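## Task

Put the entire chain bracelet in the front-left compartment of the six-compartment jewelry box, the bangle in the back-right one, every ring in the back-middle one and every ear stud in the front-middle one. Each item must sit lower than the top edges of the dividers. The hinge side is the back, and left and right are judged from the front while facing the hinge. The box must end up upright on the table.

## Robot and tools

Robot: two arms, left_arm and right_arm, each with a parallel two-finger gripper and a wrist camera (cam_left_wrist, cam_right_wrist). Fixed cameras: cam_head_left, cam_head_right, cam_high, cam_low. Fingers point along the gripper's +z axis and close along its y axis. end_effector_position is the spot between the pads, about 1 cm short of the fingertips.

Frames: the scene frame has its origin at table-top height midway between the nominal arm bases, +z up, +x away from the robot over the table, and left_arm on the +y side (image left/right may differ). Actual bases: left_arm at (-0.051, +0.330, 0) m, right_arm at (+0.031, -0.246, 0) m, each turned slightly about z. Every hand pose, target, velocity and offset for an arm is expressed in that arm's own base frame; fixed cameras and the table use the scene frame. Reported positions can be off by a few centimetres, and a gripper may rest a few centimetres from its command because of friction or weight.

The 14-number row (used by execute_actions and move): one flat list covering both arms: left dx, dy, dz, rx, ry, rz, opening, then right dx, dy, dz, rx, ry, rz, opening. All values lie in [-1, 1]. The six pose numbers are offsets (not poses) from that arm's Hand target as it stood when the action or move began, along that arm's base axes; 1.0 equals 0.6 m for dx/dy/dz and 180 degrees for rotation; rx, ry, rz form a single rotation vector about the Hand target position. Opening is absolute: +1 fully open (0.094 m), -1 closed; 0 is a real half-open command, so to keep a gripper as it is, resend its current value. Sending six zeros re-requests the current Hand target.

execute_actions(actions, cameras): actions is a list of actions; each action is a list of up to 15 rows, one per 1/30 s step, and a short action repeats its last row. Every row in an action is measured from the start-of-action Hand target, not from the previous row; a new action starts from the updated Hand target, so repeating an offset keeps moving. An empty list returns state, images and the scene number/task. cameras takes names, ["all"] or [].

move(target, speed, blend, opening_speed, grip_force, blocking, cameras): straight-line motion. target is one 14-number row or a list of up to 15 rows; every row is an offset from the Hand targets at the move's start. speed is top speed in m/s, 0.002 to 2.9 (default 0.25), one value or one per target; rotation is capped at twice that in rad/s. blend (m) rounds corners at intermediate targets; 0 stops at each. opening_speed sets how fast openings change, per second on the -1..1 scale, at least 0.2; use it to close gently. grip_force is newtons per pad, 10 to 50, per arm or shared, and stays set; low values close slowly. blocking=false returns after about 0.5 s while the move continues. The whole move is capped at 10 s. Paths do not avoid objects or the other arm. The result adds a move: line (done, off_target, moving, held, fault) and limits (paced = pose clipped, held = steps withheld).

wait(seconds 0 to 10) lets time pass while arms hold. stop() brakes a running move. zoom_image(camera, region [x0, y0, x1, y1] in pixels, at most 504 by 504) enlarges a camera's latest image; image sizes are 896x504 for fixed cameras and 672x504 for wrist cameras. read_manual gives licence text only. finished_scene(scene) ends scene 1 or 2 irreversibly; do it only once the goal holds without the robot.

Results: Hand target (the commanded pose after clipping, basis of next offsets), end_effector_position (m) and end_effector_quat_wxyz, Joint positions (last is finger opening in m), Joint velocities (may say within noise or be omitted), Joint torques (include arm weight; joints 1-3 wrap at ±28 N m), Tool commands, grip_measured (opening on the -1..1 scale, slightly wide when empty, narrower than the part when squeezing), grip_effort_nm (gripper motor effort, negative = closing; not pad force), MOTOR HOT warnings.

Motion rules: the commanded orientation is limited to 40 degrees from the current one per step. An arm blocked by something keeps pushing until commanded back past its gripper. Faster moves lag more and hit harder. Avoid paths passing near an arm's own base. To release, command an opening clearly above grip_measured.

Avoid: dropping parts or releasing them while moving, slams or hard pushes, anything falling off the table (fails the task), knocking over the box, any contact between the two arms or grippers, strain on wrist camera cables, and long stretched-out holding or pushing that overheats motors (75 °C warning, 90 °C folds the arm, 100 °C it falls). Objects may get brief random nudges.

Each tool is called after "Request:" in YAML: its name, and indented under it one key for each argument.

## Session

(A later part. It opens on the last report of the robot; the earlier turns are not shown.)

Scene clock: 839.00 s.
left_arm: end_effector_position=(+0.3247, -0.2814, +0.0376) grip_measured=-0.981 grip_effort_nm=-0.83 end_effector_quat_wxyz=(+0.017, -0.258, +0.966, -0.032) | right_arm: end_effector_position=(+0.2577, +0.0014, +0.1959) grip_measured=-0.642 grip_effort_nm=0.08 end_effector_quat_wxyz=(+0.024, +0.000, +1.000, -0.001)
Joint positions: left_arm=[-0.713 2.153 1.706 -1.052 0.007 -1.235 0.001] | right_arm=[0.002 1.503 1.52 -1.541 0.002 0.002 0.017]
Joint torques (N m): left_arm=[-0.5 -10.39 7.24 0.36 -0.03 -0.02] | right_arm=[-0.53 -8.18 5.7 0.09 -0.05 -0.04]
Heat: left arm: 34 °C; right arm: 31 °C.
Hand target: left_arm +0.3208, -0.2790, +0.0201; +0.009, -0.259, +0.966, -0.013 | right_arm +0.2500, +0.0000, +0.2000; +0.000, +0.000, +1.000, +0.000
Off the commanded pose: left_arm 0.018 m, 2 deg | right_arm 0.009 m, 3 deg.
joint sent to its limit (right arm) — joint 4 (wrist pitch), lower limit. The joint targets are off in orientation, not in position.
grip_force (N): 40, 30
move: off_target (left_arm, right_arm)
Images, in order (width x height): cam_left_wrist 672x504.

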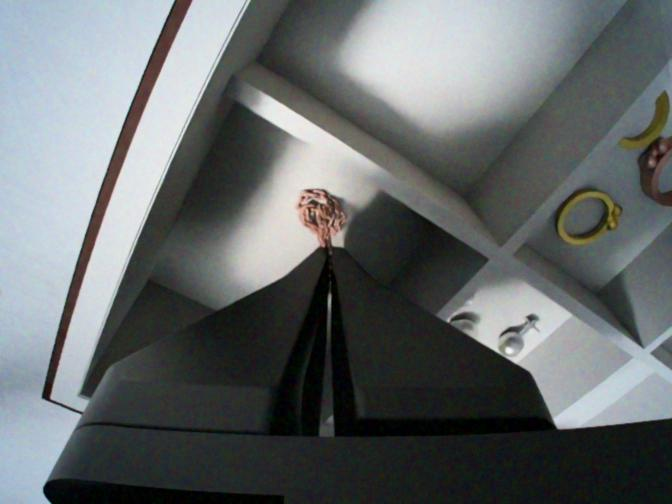

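Request:
move:
  target:
    - [-0.002,0.001,-0.0110,0,0,0,-0.985, 0,0,0,0,0,0,-0.64]
    - [-0.002,0.001,-0.0110,0,0,0,-0.7, 0,0,0,0,0,0,-0.64]
    - [0.005,-0.005,0.17,-0.0045,-0.005,0,-0.7, 0,0,0,0,0,0,-0.64]
  speed: [0.05,0.05,0.1]
  opening_speed: 0.4
  cameras: ["cam_left_wrist","cam_high"]

Scene clock: 848.07 s.
left_arm: end_effector_position=(+0.3244, -0.2811, +0.1198) grip_measured=-0.702 grip_effort_nm=0.14 end_effector_quat_wxyz=(+0.013, -0.258, +0.966, -0.025) | right_arm: end_effector_position=(+0.2577, +0.0014, +0.1959) grip_measured=-0.642 grip_effort_nm=0.09 end_effector_quat_wxyz=(+0.024, +0.000, +1.000, -0.001)
Joint positions: left_arm=[-0.713 2.153 2.035 -1.397 0.007 -1.236 0.014] | right_arm=[0.002 1.503 1.52 -1.541 0.002 0.002 0.017]
Joint torques (N m): left_arm=[-0.53 -12.75 10.1 0.12 -0.05 -0.03] | right_arm=[-0.51 -8.2 5.68 0.1 -0.05 -0.03]
Heat: left arm: 35 °C; right arm: 31 °C.
Hand target: left_arm +0.3238, -0.2820, +0.1221; +0.015, -0.259, +0.966, -0.022 | right_arm +0.2500, +0.0000, +0.2000; +0.000, +0.000, +1.000, +0.000
Off the commanded pose: left_arm 0.003 m, 0 deg | right_arm 0.009 m, 3 deg.
joint sent to its limit (right arm) — joint 4 (wrist pitch), lower limit. The joint targets are off in orientation, not in position.
grip_force (N): 40, 30
move: off_target (right_arm); target 2's new opening was sent with left_arm's hand 0.020 m and 3 deg from that target
Images, in order (width x height): cam_high 896x504, cam_left_wrist 672x504.

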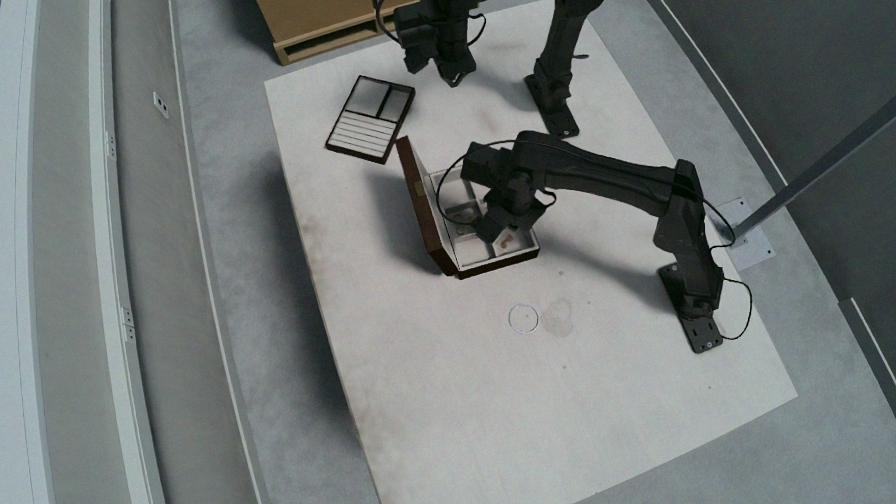

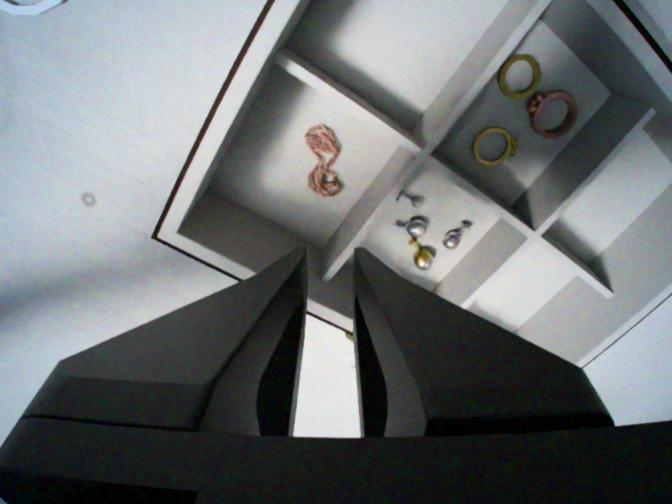

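Request:
move:
  target:
    - [-0.05,0.2,0.08,-0.004,-0.004,0,-0.7, -0.05,0.25,0.0,0.0234,-0.055,0.2088,-0.36]
    - [-0.173,0.7533,0.1298,-0.008,-0.009,0,-0.7, 0.0,0.75,-0.05,0.0468,-0.1101,0.4176,-0.36]
  speed: 0.25
  blend: [0.03,0]
  cameras: ["cam_right_wrist","cam_high","cam_left_wrist"]

Scene clock: 877.73 s.
left_arm: end_effector_position=(+0.2161, +0.1700, +0.1983) grip_measured=-0.702 grip_effort_nm=0.14 end_effector_quat_wxyz=(+0.032, -0.263, +0.964, -0.027) | right_arm: end_effector_position=(+0.2492, +0.4461, +0.1773) grip_measured=-0.362 grip_effort_nm=0.09 end_effector_quat_wxyz=(+0.168, -0.602, +0.777, +0.072)
Joint positions: left_arm=[0.713 1.582 1.605 -1.56 0.076 0.179 0.014] | right_arm=[1.059 2.24 2.346 -1.31 -0.002 -0.259 0.03]
Joint torques (N m): left_arm=[-0.08 -6.16 10.32 0.12 0.21 0.07] | right_arm=[0.2 -9.95 10.62 0.6 -0.03 -0.03]
Heat: left arm: 39 °C; right arm: 31 °C.
Hand target: left_arm +0.2200, +0.1699, +0.2000; +0.025, -0.259, +0.965, -0.038 | right_arm +0.2500, +0.4501, +0.1699; +0.160, -0.606, +0.776, +0.068
Off the commanded pose: left_arm 0.004 m, 2 deg | right_arm 0.008 m, 1 deg.
joint sent to its limit (left arm) — joint 4 (wrist pitch), lower limit. The joint targets still meet the commanded pose.
grip_force (N): 40, 30
move: done
Images, in order (width x height): cam_high 896x504, cam_left_wrist 672x504, cam_right_wrist 672x504.

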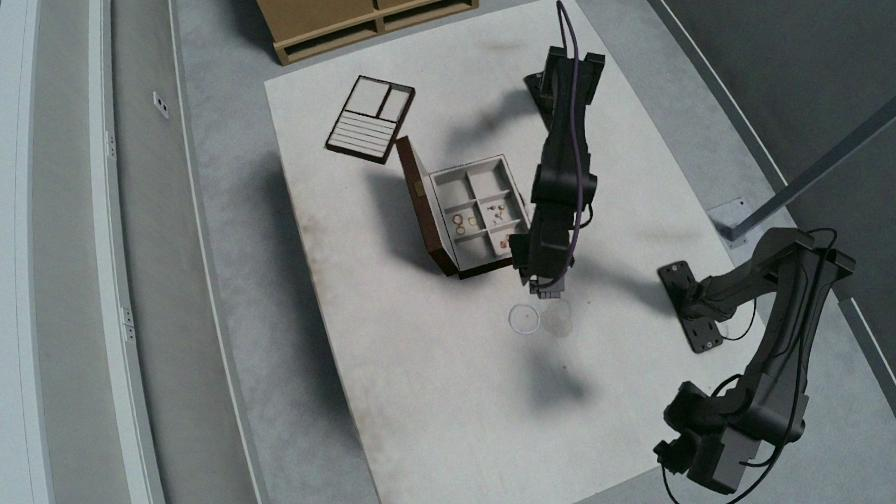

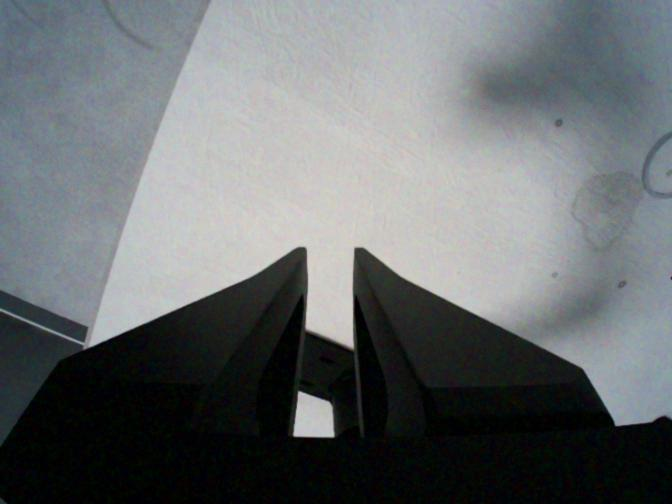

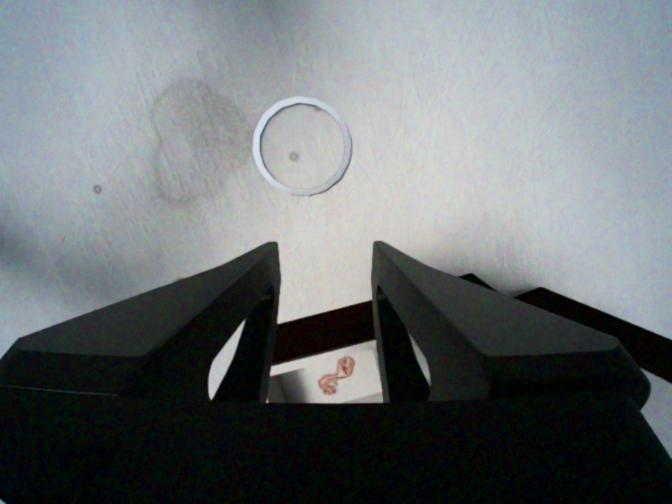

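Request:
move:
  target: [0,0,0,0,0,0,-0.7, -0.0347,0.0922,-0.1748,-0.0135,0.0348,-0.0539,-0.36]
  speed: 0.2
  grip_force: [40, 30]
  cameras: ["cam_right_wrist"]

Scene clock: 968.60 s.
left_arm: end_effector_position=(+0.2161, +0.1700, +0.1983) grip_measured=-0.702 grip_effort_nm=0.14 end_effector_quat_wxyz=(+0.032, -0.263, +0.964, -0.027) | right_arm: end_effector_position=(+0.2302, +0.5027, +0.0749) grip_measured=-0.362 grip_effort_nm=0.08 end_effector_quat_wxyz=(+0.118, -0.539, +0.831, +0.075)
Joint positions: left_arm=[0.713 1.582 1.605 -1.56 0.076 0.179 0.014] | right_arm=[1.14 2.525 2.461 -1.227 0 -0.011 0.03]
Joint torques (N m): left_arm=[-0.06 -6.11 10.33 0.14 0.2 0.11] | right_arm=[0.28 -11.95 10.59 0.48 -0.05 0.11]
Heat: left arm: 37 °C; right arm: 35 °C.
Hand target: left_arm +0.2200, +0.1699, +0.2000; +0.025, -0.259, +0.965, -0.038 | right_arm +0.2292, +0.5053, +0.0650; +0.110, -0.537, +0.833, +0.071
Off the commanded pose: left_arm 0.004 m, 2 deg | right_arm 0.010 m, 1 deg.
joint sent to its limit (left arm) — joint 4 (wrist pitch), lower limit. The joint targets still meet the commanded pose.
grip_force (N): 40, 30
move: done
Images, in order (width x height): cam_right_wrist 672x504.

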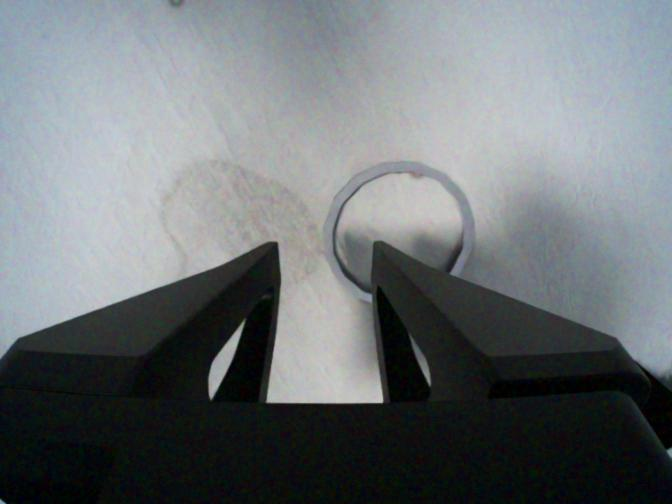

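Request:
move:
  target: [0,0,0,0,0,0,-0.7, -0.0032,-0.0130,-0.0783,0,0,0,-0.36]
  speed: 0.1
  cameras: ["cam_right_wrist"]

Scene clock: 990.50 s.
left_arm: end_effector_position=(+0.2161, +0.1700, +0.1983) grip_measured=-0.702 grip_effort_nm=0.14 end_effector_quat_wxyz=(+0.032, -0.263, +0.964, -0.027) | right_arm: end_effector_position=(+0.2267, +0.4956, +0.0247) grip_measured=-0.362 grip_effort_nm=0.08 end_effector_quat_wxyz=(+0.104, -0.539, +0.833, +0.067)
Joint positions: left_arm=[0.713 1.582 1.605 -1.56 0.076 0.179 0.014] | right_arm=[1.14 2.501 2.226 -1.048 -0.001 -0.009 0.03]
Joint torques (N m): left_arm=[-0.06 -6.09 10.28 0.11 0.18 0.11] | right_arm=[0.01 -15.47 3.99 1.04 -0.04 0.06]
Heat: left arm: 37 °C; right arm: 34 °C.
Hand target: left_arm +0.2200, +0.1699, +0.2000; +0.025, -0.259, +0.965, -0.038 | right_arm +0.2273, +0.4975, +0.0181; +0.109, -0.537, +0.833, +0.071
Off the commanded pose: left_arm 0.004 m, 2 deg | right_arm 0.007 m, 1 deg.
joint sent to its limit (left arm) — joint 4 (wrist pitch), lower limit. The joint targets still meet the commanded pose.
grip_force (N): 40, 30
move: done
Images, in order (width x height): cam_right_wrist 672x504.

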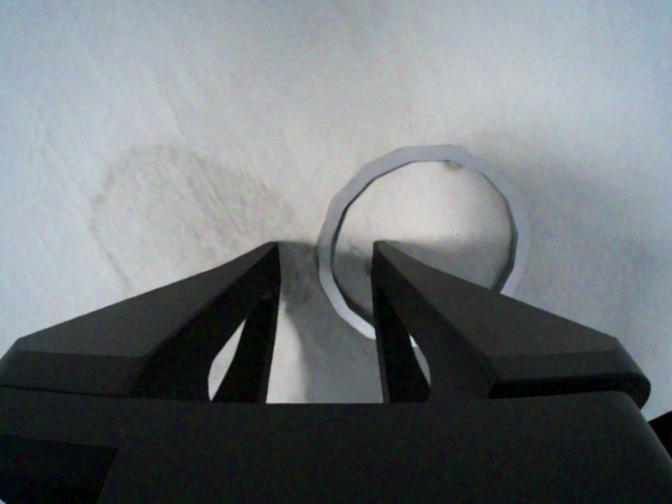

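Request:
move:
  target: [0,0,0,0,0,0,-0.7, 0.0,0.0,-0.0080,0,0,0,-0.36]
  speed: 0.05
  cameras: ["cam_right_wrist"]

Scene clock: 997.90 s.
left_arm: end_effector_position=(+0.2161, +0.1700, +0.1983) grip_measured=-0.702 grip_effort_nm=0.14 end_effector_quat_wxyz=(+0.032, -0.263, +0.964, -0.027) | right_arm: end_effector_position=(+0.2267, +0.4956, +0.0245) grip_measured=-0.362 grip_effort_nm=0.08 end_effector_quat_wxyz=(+0.106, -0.539, +0.833, +0.068)
Joint positions: left_arm=[0.713 1.582 1.605 -1.56 0.076 0.179 0.014] | right_arm=[1.14 2.494 2.211 -1.036 -0.001 -0.009 0.03]
Joint torques (N m): left_arm=[-0.03 -6.16 10.44 0.13 0.23 0.11] | right_arm=[-0.01 -14.72 3.88 1.11 -0.04 0.06]
Heat: left arm: 37 °C; right arm: 37 °C.
Hand target: left_arm +0.2200, +0.1699, +0.2000; +0.025, -0.259, +0.965, -0.038 | right_arm +0.2273, +0.4976, +0.0134; +0.110, -0.537, +0.833, +0.071
Off the commanded pose: left_arm 0.004 m, 2 deg | right_arm 0.011 m, 1 deg.
joint sent to its limit (left arm) — joint 4 (wrist pitch), lower limit. The joint targets still meet the commanded pose.
grip_force (N): 40, 30
move: off_target (right_arm)
Images, in order (width x height): cam_right_wrist 672x504.

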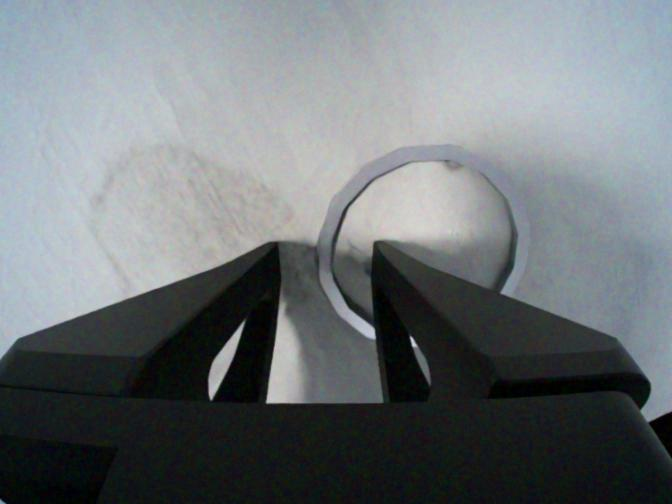

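Request:
move:
  target: [0,0,0,0,0,0,-0.7, 0.0,0.0,0.0080,0,0,0,-0.97]
  speed: 0.05
  opening_speed: 0.4
  grip_force: [40, 35]
  cameras: ["cam_right_wrist"]

Scene clock: 1008.40 s.
left_arm: end_effector_position=(+0.2161, +0.1700, +0.1983) grip_measured=-0.702 grip_effort_nm=0.14 end_effector_quat_wxyz=(+0.032, -0.263, +0.964, -0.027) | right_arm: end_effector_position=(+0.2265, +0.5013, +0.0259) grip_measured=-0.903 grip_effort_nm=-0.76 end_effector_quat_wxyz=(+0.111, -0.539, +0.831, +0.079)
Joint positions: left_arm=[0.713 1.582 1.605 -1.56 0.076 0.179 0.014] | right_arm=[1.14 2.494 2.211 -1.015 -0.015 -0.009 0.005]
Joint torques (N m): left_arm=[-0.06 -6.11 10.32 0.11 0.2 0.11] | right_arm=[-0.01 -14.98 5.11 0.75 0.12 0.06]
Heat: left arm: 38 °C; right arm: 40 °C.
Hand target: left_arm +0.2200, +0.1699, +0.2000; +0.025, -0.259, +0.965, -0.038 | right_arm +0.2273, +0.4976, +0.0181; +0.110, -0.537, +0.833, +0.071
Off the commanded pose: left_arm 0.004 m, 2 deg | right_arm 0.009 m, 1 deg.
joint sent to its limit (left arm) — joint 4 (wrist pitch), lower limit. The joint targets still meet the commanded pose.
grip_force (N): 40, 35
move: done
Images, in order (width x height): cam_right_wrist 672x504.

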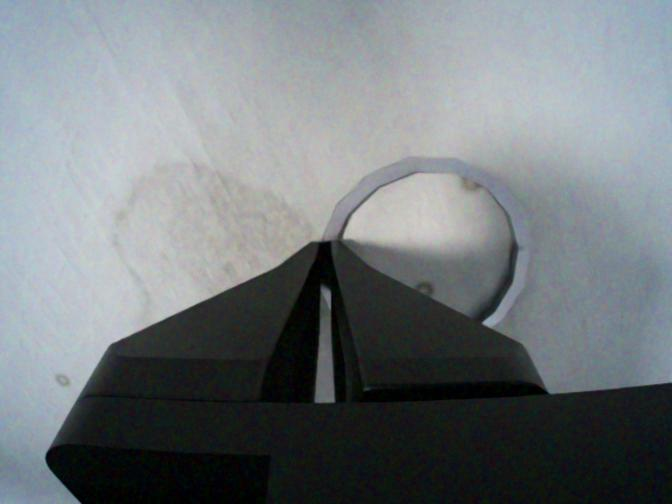

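Request:
move:
  target:
    - [0,0,0,0,0,0,-0.7, 0.0,0.0,0.0833,0,0,0,-0.97]
    - [0,0,0,0,0,0,-0.7, -0.0122,-0.1627,0.1833,0,0,0,-0.97]
  speed: [0.08,0.15]
  blend: [0.02,0]
  cameras: ["cam_right_wrist","cam_low","cam_high"]

Scene clock: 1024.90 s.
left_arm: end_effector_position=(+0.2161, +0.1700, +0.1983) grip_measured=-0.702 grip_effort_nm=0.14 end_effector_quat_wxyz=(+0.032, -0.263, +0.964, -0.027) | right_arm: end_effector_position=(+0.2202, +0.4030, +0.1146) grip_measured=-0.903 grip_effort_nm=-0.77 end_effector_quat_wxyz=(+0.097, -0.537, +0.836, +0.062)
Joint positions: left_arm=[0.713 1.582 1.605 -1.56 0.076 0.179 0.014] | right_arm=[1.062 2.087 1.888 -1.142 -0.017 -0.078 0.005]
Joint torques (N m): left_arm=[-0.05 -6.13 10.4 0.11 0.21 0.12] | right_arm=[-0.4 -15.95 5.6 0.6 -0.09 -0.03]
Heat: left arm: 38 °C; right arm: 43 °C.
Hand target: left_arm +0.2200, +0.1699, +0.2000; +0.025, -0.259, +0.965, -0.038 | right_arm +0.2199, +0.3999, +0.1281; +0.110, -0.537, +0.833, +0.071
Off the commanded pose: left_arm 0.004 m, 2 deg | right_arm 0.014 m, 2 deg.
joint sent to its limit (left arm) — joint 4 (wrist pitch), lower limit. The joint targets still meet the commanded pose.
grip_force (N): 40, 35
move: off_target (right_arm)
Images, in order (width x height): cam_high 896x504, cam_low 896x504, cam_right_wrist 672x504.

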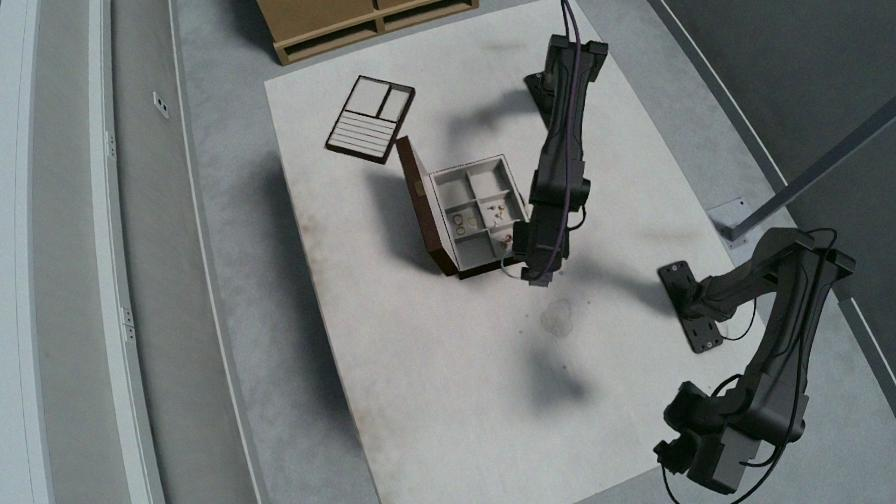

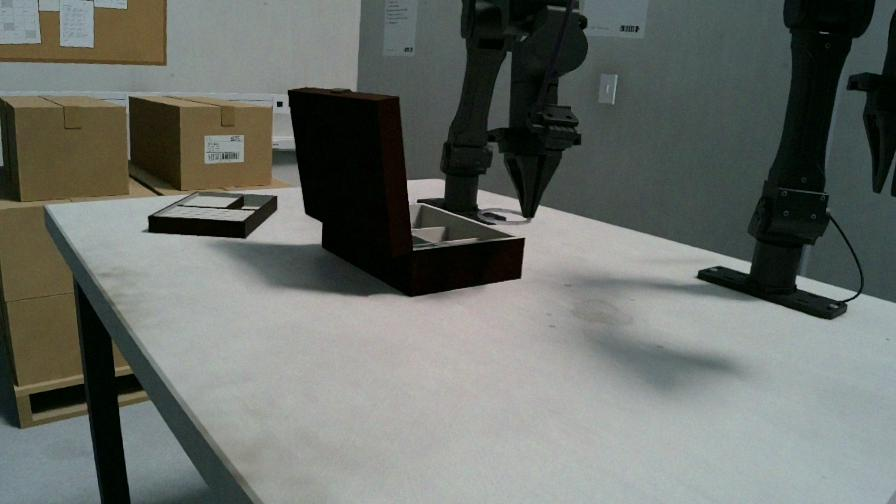

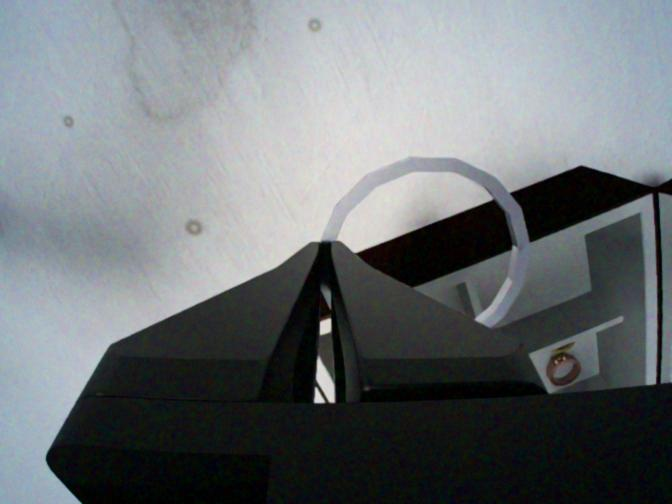

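Request:
move:
  target: [0,0,0,0,0,0,-0.7, 0.0977,-0.3843,0.0,0.0145,0.0462,0.1234,-0.97]
  speed: 0.15
  cameras: ["cam_right_wrist","cam_high","cam_head_right"]

Scene clock: 1297.23 s.
left_arm: end_effector_position=(+0.2161, +0.1700, +0.1983) grip_measured=-0.702 grip_effort_nm=0.14 end_effector_quat_wxyz=(+0.032, -0.263, +0.964, -0.027) | right_arm: end_effector_position=(+0.2823, +0.1678, +0.1190) grip_measured=-0.903 grip_effort_nm=-0.77 end_effector_quat_wxyz=(-0.037, +0.676, -0.723, -0.142)
Joint positions: left_arm=[0.713 1.582 1.605 -1.56 0.076 0.179 0.014] | right_arm=[0.374 1.806 1.511 -1.313 -0.292 -1.134 0.005]
Joint torques (N m): left_arm=[-0.08 -6.17 10.4 0.11 0.2 0.11] | right_arm=[-0.02 -10.95 7.16 -0.1 -0.42 -0.06]
Heat: left arm: 39 °C; right arm: 44 °C.
Hand target: left_arm +0.2200, +0.1699, +0.2000; +0.025, -0.259, +0.965, -0.038 | right_arm +0.2785, +0.1694, +0.1281; -0.046, +0.679, -0.718, -0.148
Off the commanded pose: left_arm 0.004 m, 2 deg | right_arm 0.010 m, 1 deg.
joint sent to its limit (left arm) — joint 4 (wrist pitch), lower limit. The joint targets still meet the commanded pose.
grip_force (N): 40, 35
move: done
Images, in order (width x height): cam_head_right 896x504, cam_high 896x504, cam_right_wrist 672x504.

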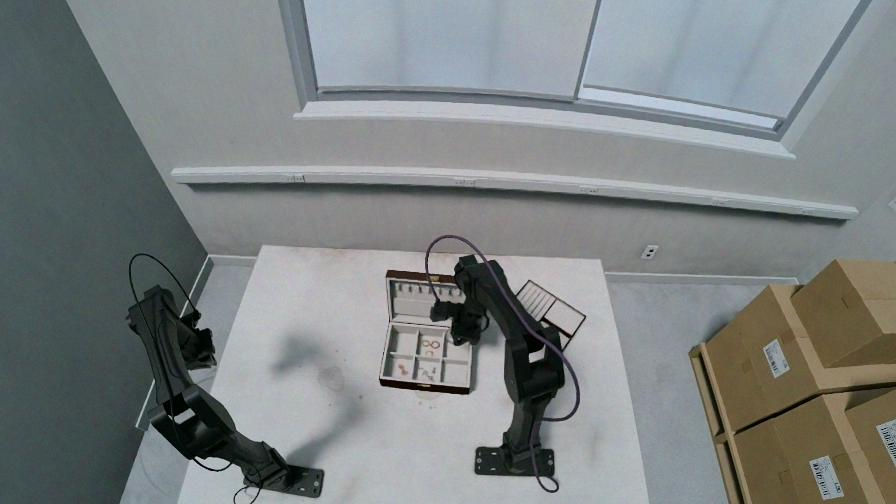

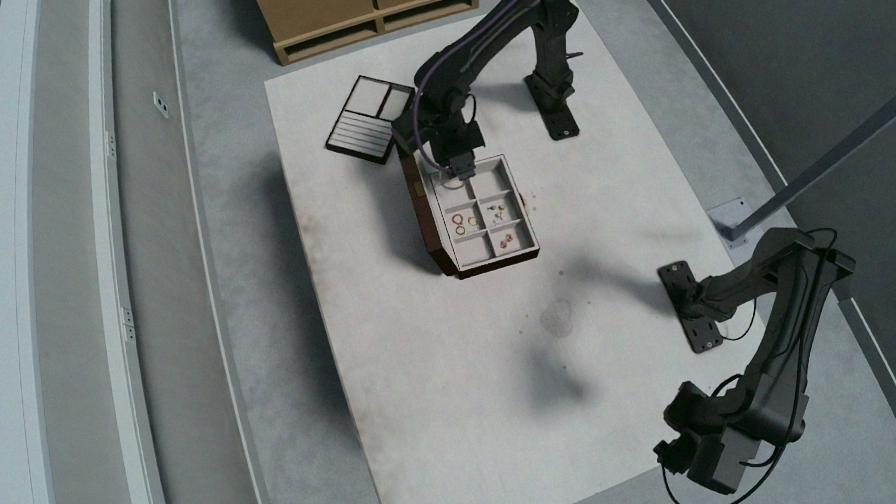

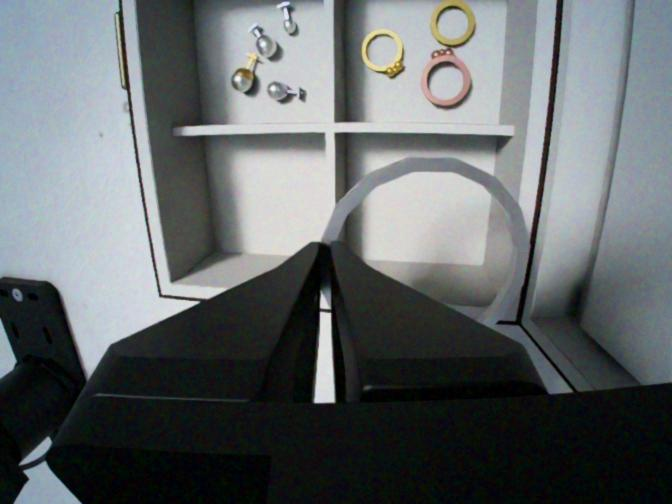

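Request:
execute_actions:
  actions: []
  cameras: ["cam_right_wrist", "cam_high", "cam_head_right"]

Scene clock: 1320.10 s.
left_arm: end_effector_position=(+0.2161, +0.1700, +0.1983) grip_measured=-0.702 grip_effort_nm=0.14 end_effector_quat_wxyz=(+0.032, -0.263, +0.964, -0.027) | right_arm: end_effector_position=(+0.2823, +0.1678, +0.1190) grip_measured=-0.903 grip_effort_nm=-0.77 end_effector_quat_wxyz=(-0.037, +0.676, -0.722, -0.142)
Joint positions: left_arm=[0.713 1.582 1.605 -1.56 0.076 0.179 0.014] | right_arm=[0.374 1.806 1.511 -1.313 -0.292 -1.135 0.005]
Joint velocities: within noise
Joint torques (N m): left_arm=[0.08 -6.04 10.36 0.11 0.21 0.13] | right_arm=[-0.03 -10.92 7.15 -0.09 -0.42 -0.06]
Heat: left arm: 39 °C; right arm: 44 °C.
Hand target: left_arm +0.2200, +0.1699, +0.2000; +0.025, -0.259, +0.965, -0.038 | right_arm +0.2786, +0.1694, +0.1281; -0.046, +0.679, -0.718, -0.148
Tool commands: left_gripper/opening=-0.7 right_gripper/opening=-0.97
Off the commanded pose: left_arm 0.004 m, 2 deg | right_arm 0.010 m, 1 deg.
grip_force (N): 40, 35
Images, in order (width x height): cam_head_right 896x504, cam_high 896x504, cam_right_wrist 672x504.

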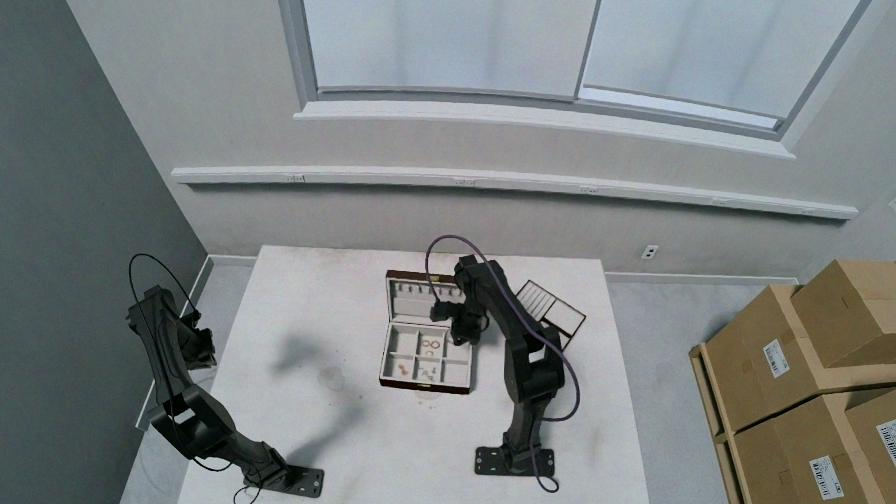

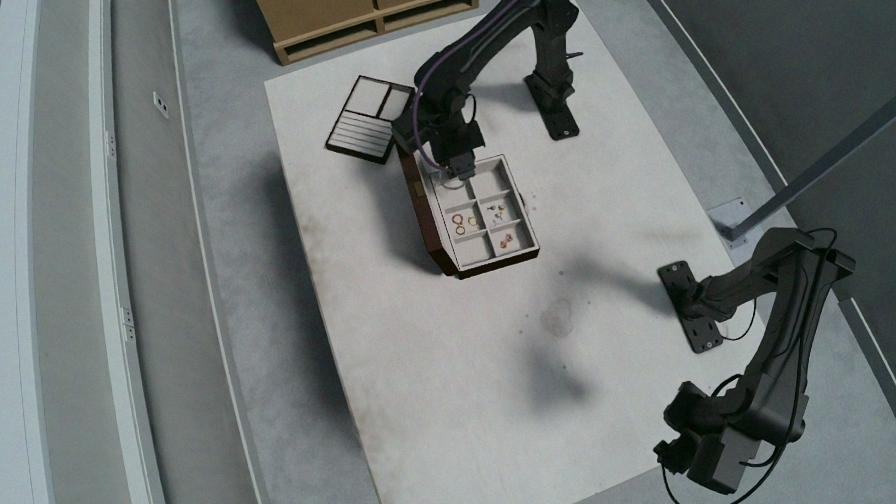

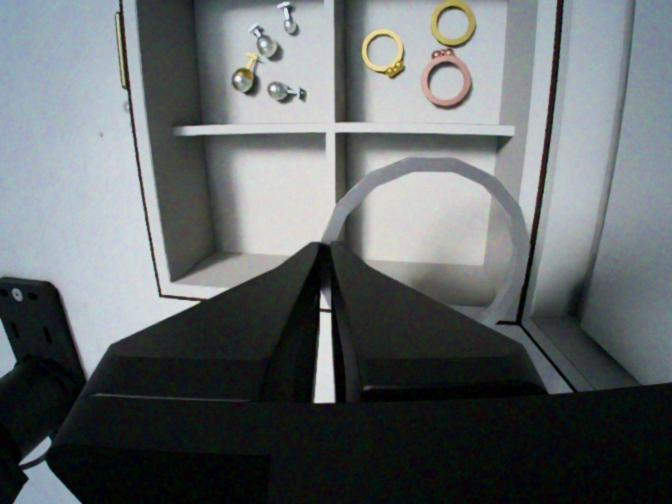

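Request:
zoom_image:
  camera: "cam_right_wrist"
  region: [120, 80, 600, 440]

Request:
zoom_image:
  camera: "cam_high"
  region: [380, 100, 560, 290]

Scaled by 1.050 from the camera's 672x504 image, which has a finer 960x720 frame.

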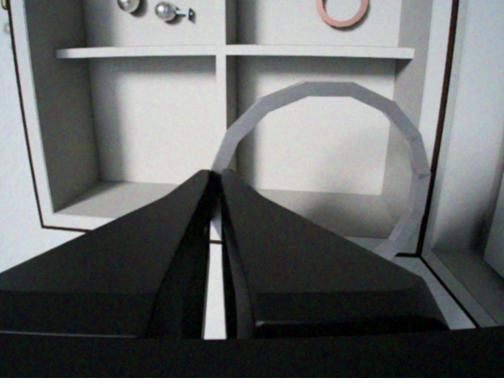

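Scaled by 2.653 from the camera's 896x504 image, which has a finer 1280x720 frame.

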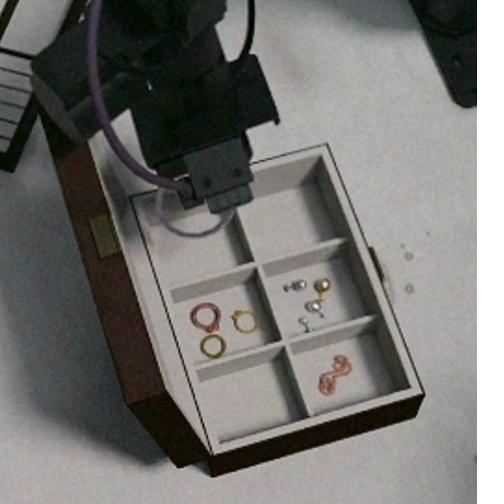

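Request:
move:
  target: [0, 0, 0, 0, 0, 0, -0.7, 0.0033, 0.0042, -0.0818, 0, 0, 0, -0.97]
  speed: 0.06
  cameras: ["cam_right_wrist"]

Scene clock: 1409.93 s.
left_arm: end_effector_position=(+0.2161, +0.1700, +0.1983) grip_measured=-0.702 grip_effort_nm=0.14 end_effector_quat_wxyz=(+0.032, -0.263, +0.964, -0.027) | right_arm: end_effector_position=(+0.2961, +0.1729, +0.0907) grip_measured=-0.903 grip_effort_nm=-0.77 end_effector_quat_wxyz=(-0.071, +0.679, -0.719, -0.129)
Joint positions: left_arm=[0.713 1.582 1.605 -1.56 0.076 0.179 0.014] | right_arm=[0.373 1.806 1.398 -1.127 -0.293 -1.135 0.005]
Joint torques (N m): left_arm=[0.08 -6.12 10.4 0.11 0.22 0.1] | right_arm=[0.43 -8.08 3.73 0.04 -0.4 -0.01]
Heat: left arm: 40 °C; right arm: 42 °C.
Hand target: left_arm +0.2200, +0.1699, +0.2000; +0.025, -0.259, +0.965, -0.038 | right_arm +0.2805, +0.1719, +0.0790; -0.046, +0.679, -0.718, -0.148
Off the commanded pose: left_arm 0.004 m, 2 deg | right_arm 0.019 m, 4 deg.
joint sent to its limit (left arm) — joint 4 (wrist pitch), lower limit. The joint targets still meet the commanded pose.
grip_force (N): 40, 35
move: off_target (right_arm)
Images, in order (width x height): cam_right_wrist 672x504.

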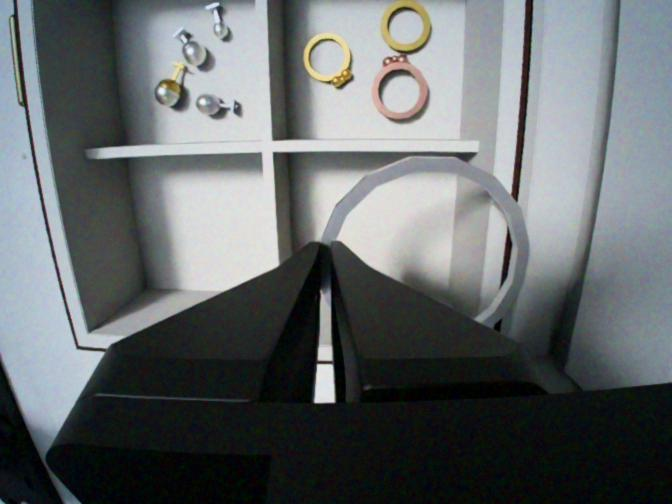

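Request:
move:
  target: [0, 0, 0, 0, 0, 0, -0.7, -0.02, -0.003, -0.02, 0, 0, 0, -0.97]
  speed: 0.05
  cameras: ["cam_right_wrist"]

Scene clock: 1419.77 s.
left_arm: end_effector_position=(+0.2161, +0.1700, +0.1983) grip_measured=-0.702 grip_effort_nm=0.14 end_effector_quat_wxyz=(+0.032, -0.263, +0.964, -0.027) | right_arm: end_effector_position=(+0.2999, +0.1754, +0.0852) grip_measured=-0.903 grip_effort_nm=-0.77 end_effector_quat_wxyz=(-0.100, +0.683, -0.714, -0.117)
Joint positions: left_arm=[0.713 1.582 1.605 -1.56 0.076 0.179 0.014] | right_arm=[0.376 1.77 1.329 -1.03 -0.293 -1.135 0.005]
Joint torques (N m): left_arm=[-0.01 -6.17 10.44 0.11 0.17 0.08] | right_arm=[0.92 -7.5 2.54 -0.28 -0.39 0.06]
Heat: left arm: 40 °C; right arm: 41 °C.
Hand target: left_arm +0.2200, +0.1699, +0.2000; +0.025, -0.259, +0.965, -0.038 | right_arm +0.2685, +0.1702, +0.0669; -0.046, +0.678, -0.718, -0.148
Off the commanded pose: left_arm 0.004 m, 2 deg | right_arm 0.037 m, 7 deg.
joint sent to its limit (left arm) — joint 4 (wrist pitch), lower limit. The joint targets still meet the commanded pose.
grip_force (N): 40, 35
move: off_target (right_arm)
Images, in order (width x height): cam_right_wrist 672x504.

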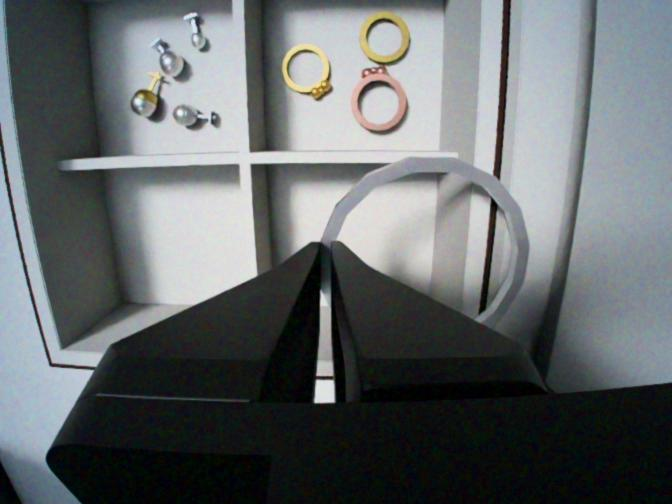

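Request:
execute_actions:
  actions: []
  cameras: ["cam_head_left", "cam_head_right", "cam_high", "cam_low"]

Scene clock: 1476.07 s.
left_arm: end_effector_position=(+0.2161, +0.1700, +0.1983) grip_measured=-0.702 grip_effort_nm=0.14 end_effector_quat_wxyz=(+0.032, -0.263, +0.964, -0.027) | right_arm: end_effector_position=(+0.2999, +0.1754, +0.0852) grip_measured=-0.903 grip_effort_nm=-0.77 end_effector_quat_wxyz=(-0.100, +0.683, -0.714, -0.117)
Joint positions: left_arm=[0.713 1.582 1.605 -1.56 0.076 0.179 0.014] | right_arm=[0.376 1.77 1.329 -1.03 -0.293 -1.135 0.005]
Joint velocities: within noise
Joint torques (N m): left_arm=[-0.06 -6.06 10.39 0.11 0.21 0.1] | right_arm=[0.91 -7.47 2.54 -0.26 -0.4 0.07]
Heat: left arm: 40 °C; right arm: 39 °C.
Hand target: left_arm +0.2200, +0.1699, +0.2000; +0.025, -0.259, +0.965, -0.038 | right_arm +0.2685, +0.1702, +0.0669; -0.046, +0.678, -0.718, -0.148
Tool commands: left_gripper/opening=-0.7 right_gripper/opening=-0.97
Off the commanded pose: left_arm 0.004 m, 2 deg | right_arm 0.037 m, 7 deg.
grip_force (N): 40, 35
Images, in order (width x height): cam_head_left 896x504, cam_head_right 896x504, cam_high 896x504, cam_low 896x504.

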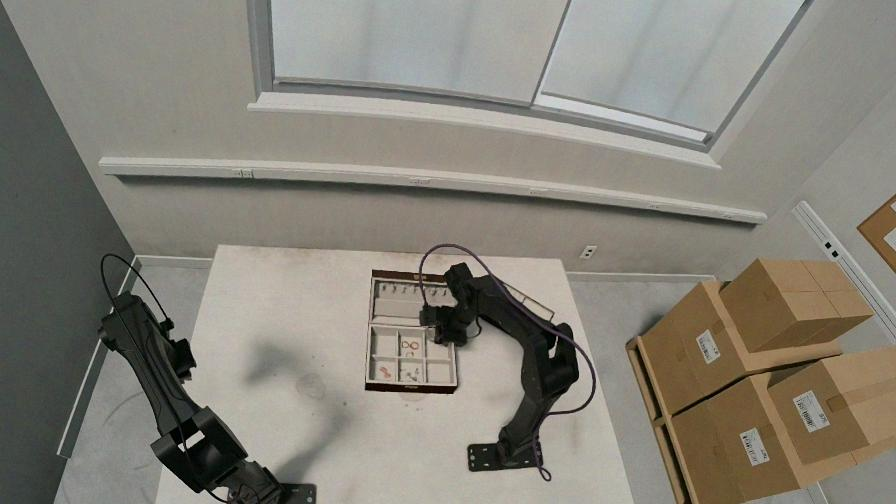

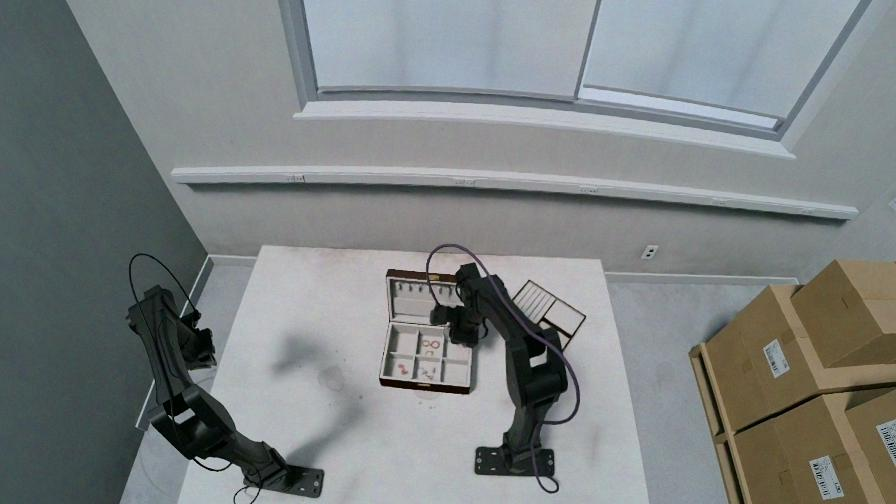

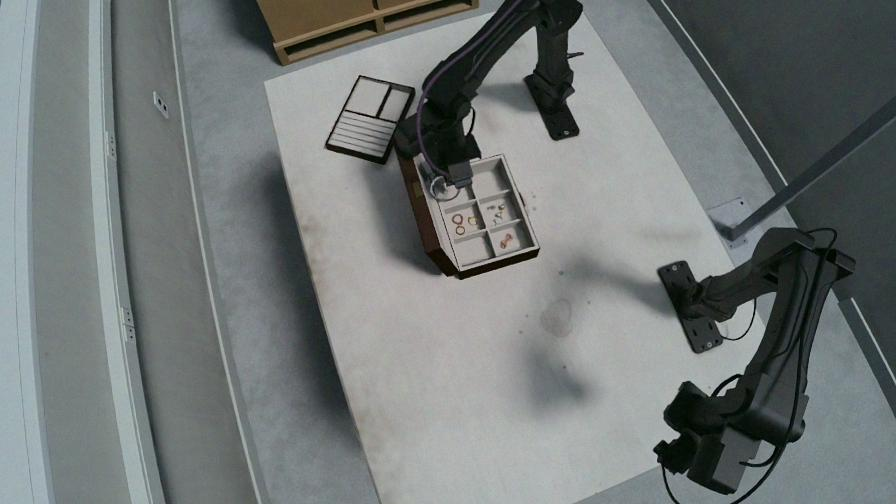

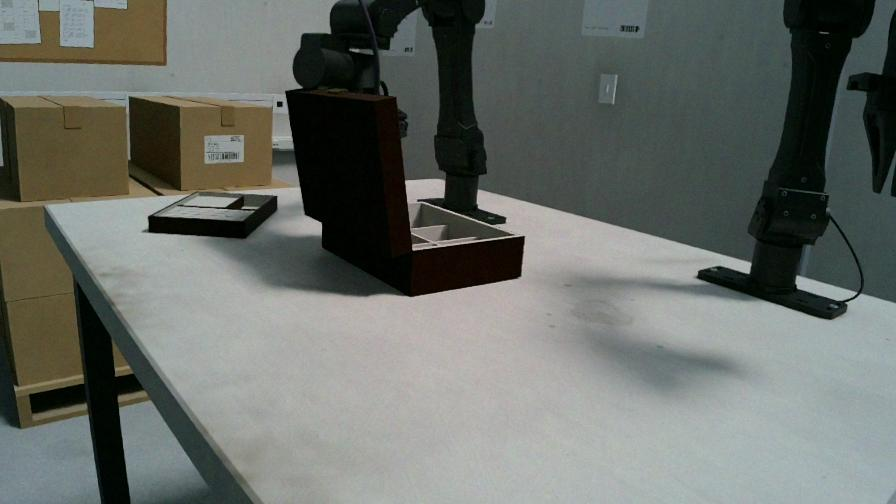

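Request:
move:
  target: [0, 0, 0, 0, 0, 0, -0.7, 0.0167, 0.0, 0.12, 0, 0, 0, -0.97]
  speed: 0.06
  cameras: []

Scene clock: 1595.53 s.
left_arm: end_effector_position=(+0.2161, +0.1700, +0.1983) grip_measured=-0.702 grip_effort_nm=0.14 end_effector_quat_wxyz=(+0.032, -0.263, +0.964, -0.027) | right_arm: end_effector_position=(+0.2756, +0.1658, +0.1334) grip_measured=-0.903 grip_effort_nm=-0.77 end_effector_quat_wxyz=(-0.041, +0.676, -0.722, -0.141)
Joint positions: left_arm=[0.713 1.582 1.605 -1.56 0.076 0.179 0.014] | right_arm=[0.376 1.77 1.526 -1.355 -0.293 -1.135 0.005]
Joint torques (N m): left_arm=[-0.09 -6.06 10.35 0.12 0.19 0.13] | right_arm=[0.06 -7.46 10 -0.08 -0.41 -0.04]
Heat: left arm: 40 °C; right arm: 36 °C.
Hand target: left_arm +0.2200, +0.1699, +0.2000; +0.025, -0.259, +0.965, -0.038 | right_arm +0.2785, +0.1701, +0.1389; -0.046, +0.679, -0.718, -0.148
Off the commanded pose: left_arm 0.004 m, 2 deg | right_arm 0.008 m, 1 deg.
joint sent to its limit (left arm) — joint 4 (wrist pitch), lower limit. The joint targets still meet the commanded pose.
grip_force (N): 40, 35
move: done
No camera images: "cameras" was empty.

Request:
move:
  target: [0, 0, 0, 0, 0, 0, -0.7, 0.0, 0.0, 0.0, -0.0035, -0.0999, 0, -0.97]
  speed: 0.1
  cameras: ["cam_right_wrist"]

Scene clock: 1602.57 s.
left_arm: end_effector_position=(+0.2161, +0.1700, +0.1983) grip_measured=-0.702 grip_effort_nm=0.14 end_effector_quat_wxyz=(+0.032, -0.263, +0.964, -0.027) | right_arm: end_effector_position=(+0.2815, +0.1680, +0.1334) grip_measured=-0.903 grip_effort_nm=-0.77 end_effector_quat_wxyz=(-0.139, +0.693, -0.706, -0.039)
Joint positions: left_arm=[0.713 1.582 1.605 -1.56 0.076 0.179 0.014] | right_arm=[0.445 1.554 1.282 -1.059 -0.164 -1.088 0.005]
Joint torques (N m): left_arm=[-0.02 -6.16 10.37 0.12 0.23 0.1] | right_arm=[0.66 -10.07 5.55 0.74 -0.16 0.08]
Heat: left arm: 40 °C; right arm: 36 °C.
Hand target: left_arm +0.2200, +0.1699, +0.2000; +0.025, -0.259, +0.965, -0.038 | right_arm +0.2785, +0.1701, +0.1389; -0.154, +0.694, -0.703, -0.036
Off the commanded pose: left_arm 0.004 m, 2 deg | right_arm 0.007 m, 2 deg.
joint sent to its limit (left arm) — joint 4 (wrist pitch), lower limit. The joint targets still meet the commanded pose.
grip_force (N): 40, 35
move: done
Images, in order (width x height): cam_right_wrist 672x504.

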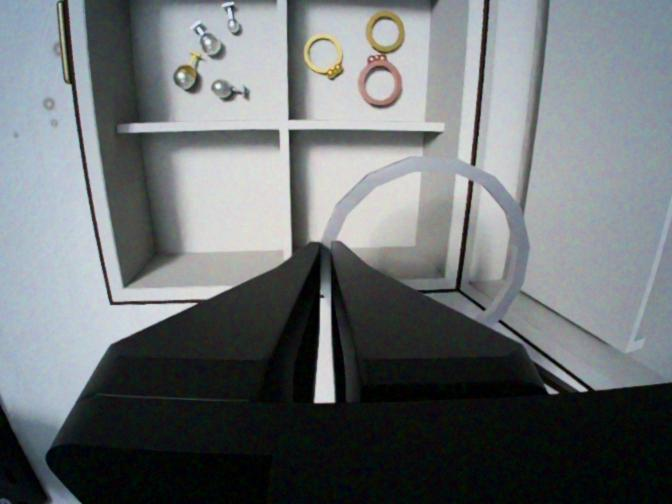

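Request:
zoom_image:
  camera: "cam_right_wrist"
  region: [250, 90, 570, 330]

Scaled by 1.575 from the camera's 672x504 image, which has a finer 960x720 frame.

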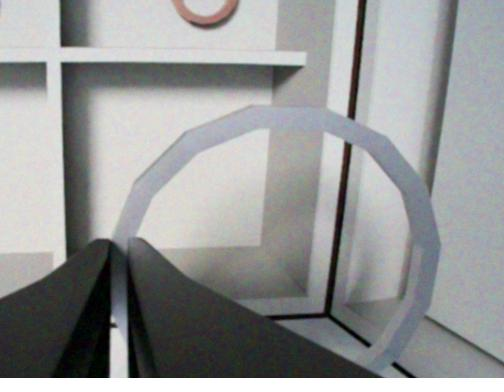

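Request:
move:
  target: [0, 0, 0, 0, 0, 0, -0.7, 0.003, 0.0, -0.075, 0, 0, 0, -0.97]
  speed: 0.06
  cameras: ["cam_right_wrist", "cam_low"]

Scene clock: 1696.37 s.
left_arm: end_effector_position=(+0.2161, +0.1700, +0.1983) grip_measured=-0.702 grip_effort_nm=0.14 end_effector_quat_wxyz=(+0.032, -0.263, +0.964, -0.027) | right_arm: end_effector_position=(+0.2826, +0.1685, +0.0957) grip_measured=-0.903 grip_effort_nm=-0.77 end_effector_quat_wxyz=(-0.150, +0.693, -0.704, -0.035)
Joint positions: left_arm=[0.713 1.582 1.605 -1.56 0.076 0.179 0.014] | right_arm=[0.445 1.553 1.125 -0.879 -0.163 -1.088 0.005]
Joint torques (N m): left_arm=[-0.05 -6.12 10.28 0.13 0.2 0.1] | right_arm=[0.5 -7.64 5.55 0.78 -0.17 0.06]
Heat: left arm: 40 °C; right arm: 35 °C.
Hand target: left_arm +0.2200, +0.1699, +0.2000; +0.025, -0.259, +0.965, -0.038 | right_arm +0.2803, +0.1701, +0.0940; -0.154, +0.694, -0.703, -0.036
Off the commanded pose: left_arm 0.004 m, 2 deg | right_arm 0.003 m, 1 deg.
joint sent to its limit (left arm) — joint 4 (wrist pitch), lower limit. The joint targets still meet the commanded pose.
grip_force (N): 40, 35
move: done
Images, in order (width x height): cam_low 896x504, cam_right_wrist 672x504.

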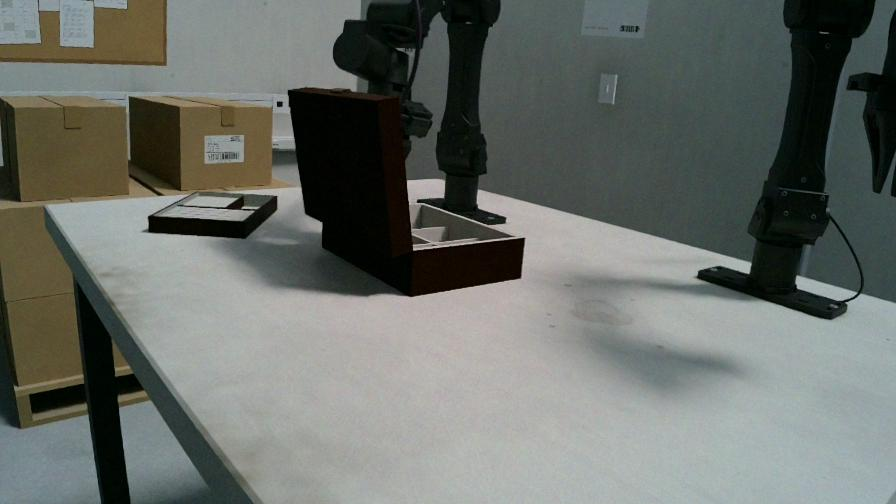

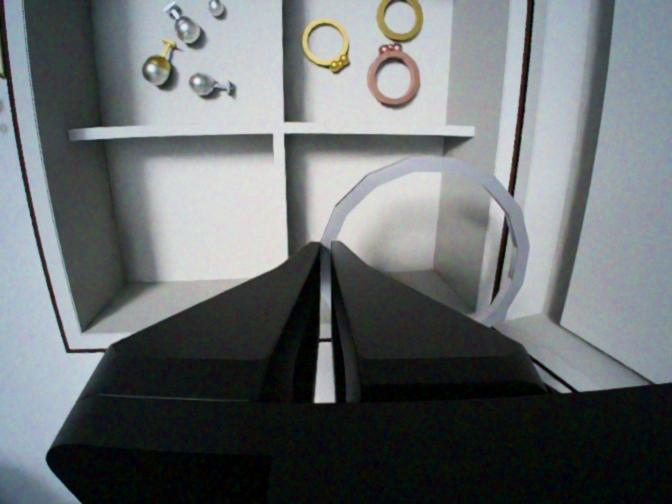

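Request:
zoom_image:
  camera: "cam_right_wrist"
  region: [250, 100, 570, 340]

Scaled by 1.575 from the camera's 672x504 image, which has a finer 960x720 frame.

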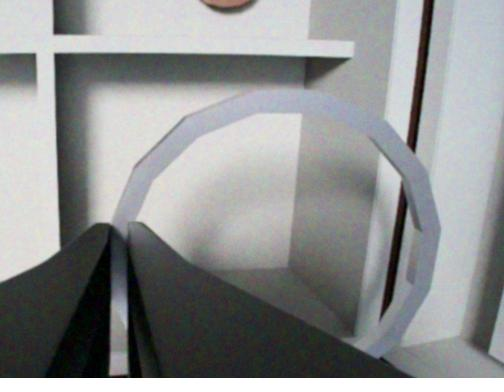

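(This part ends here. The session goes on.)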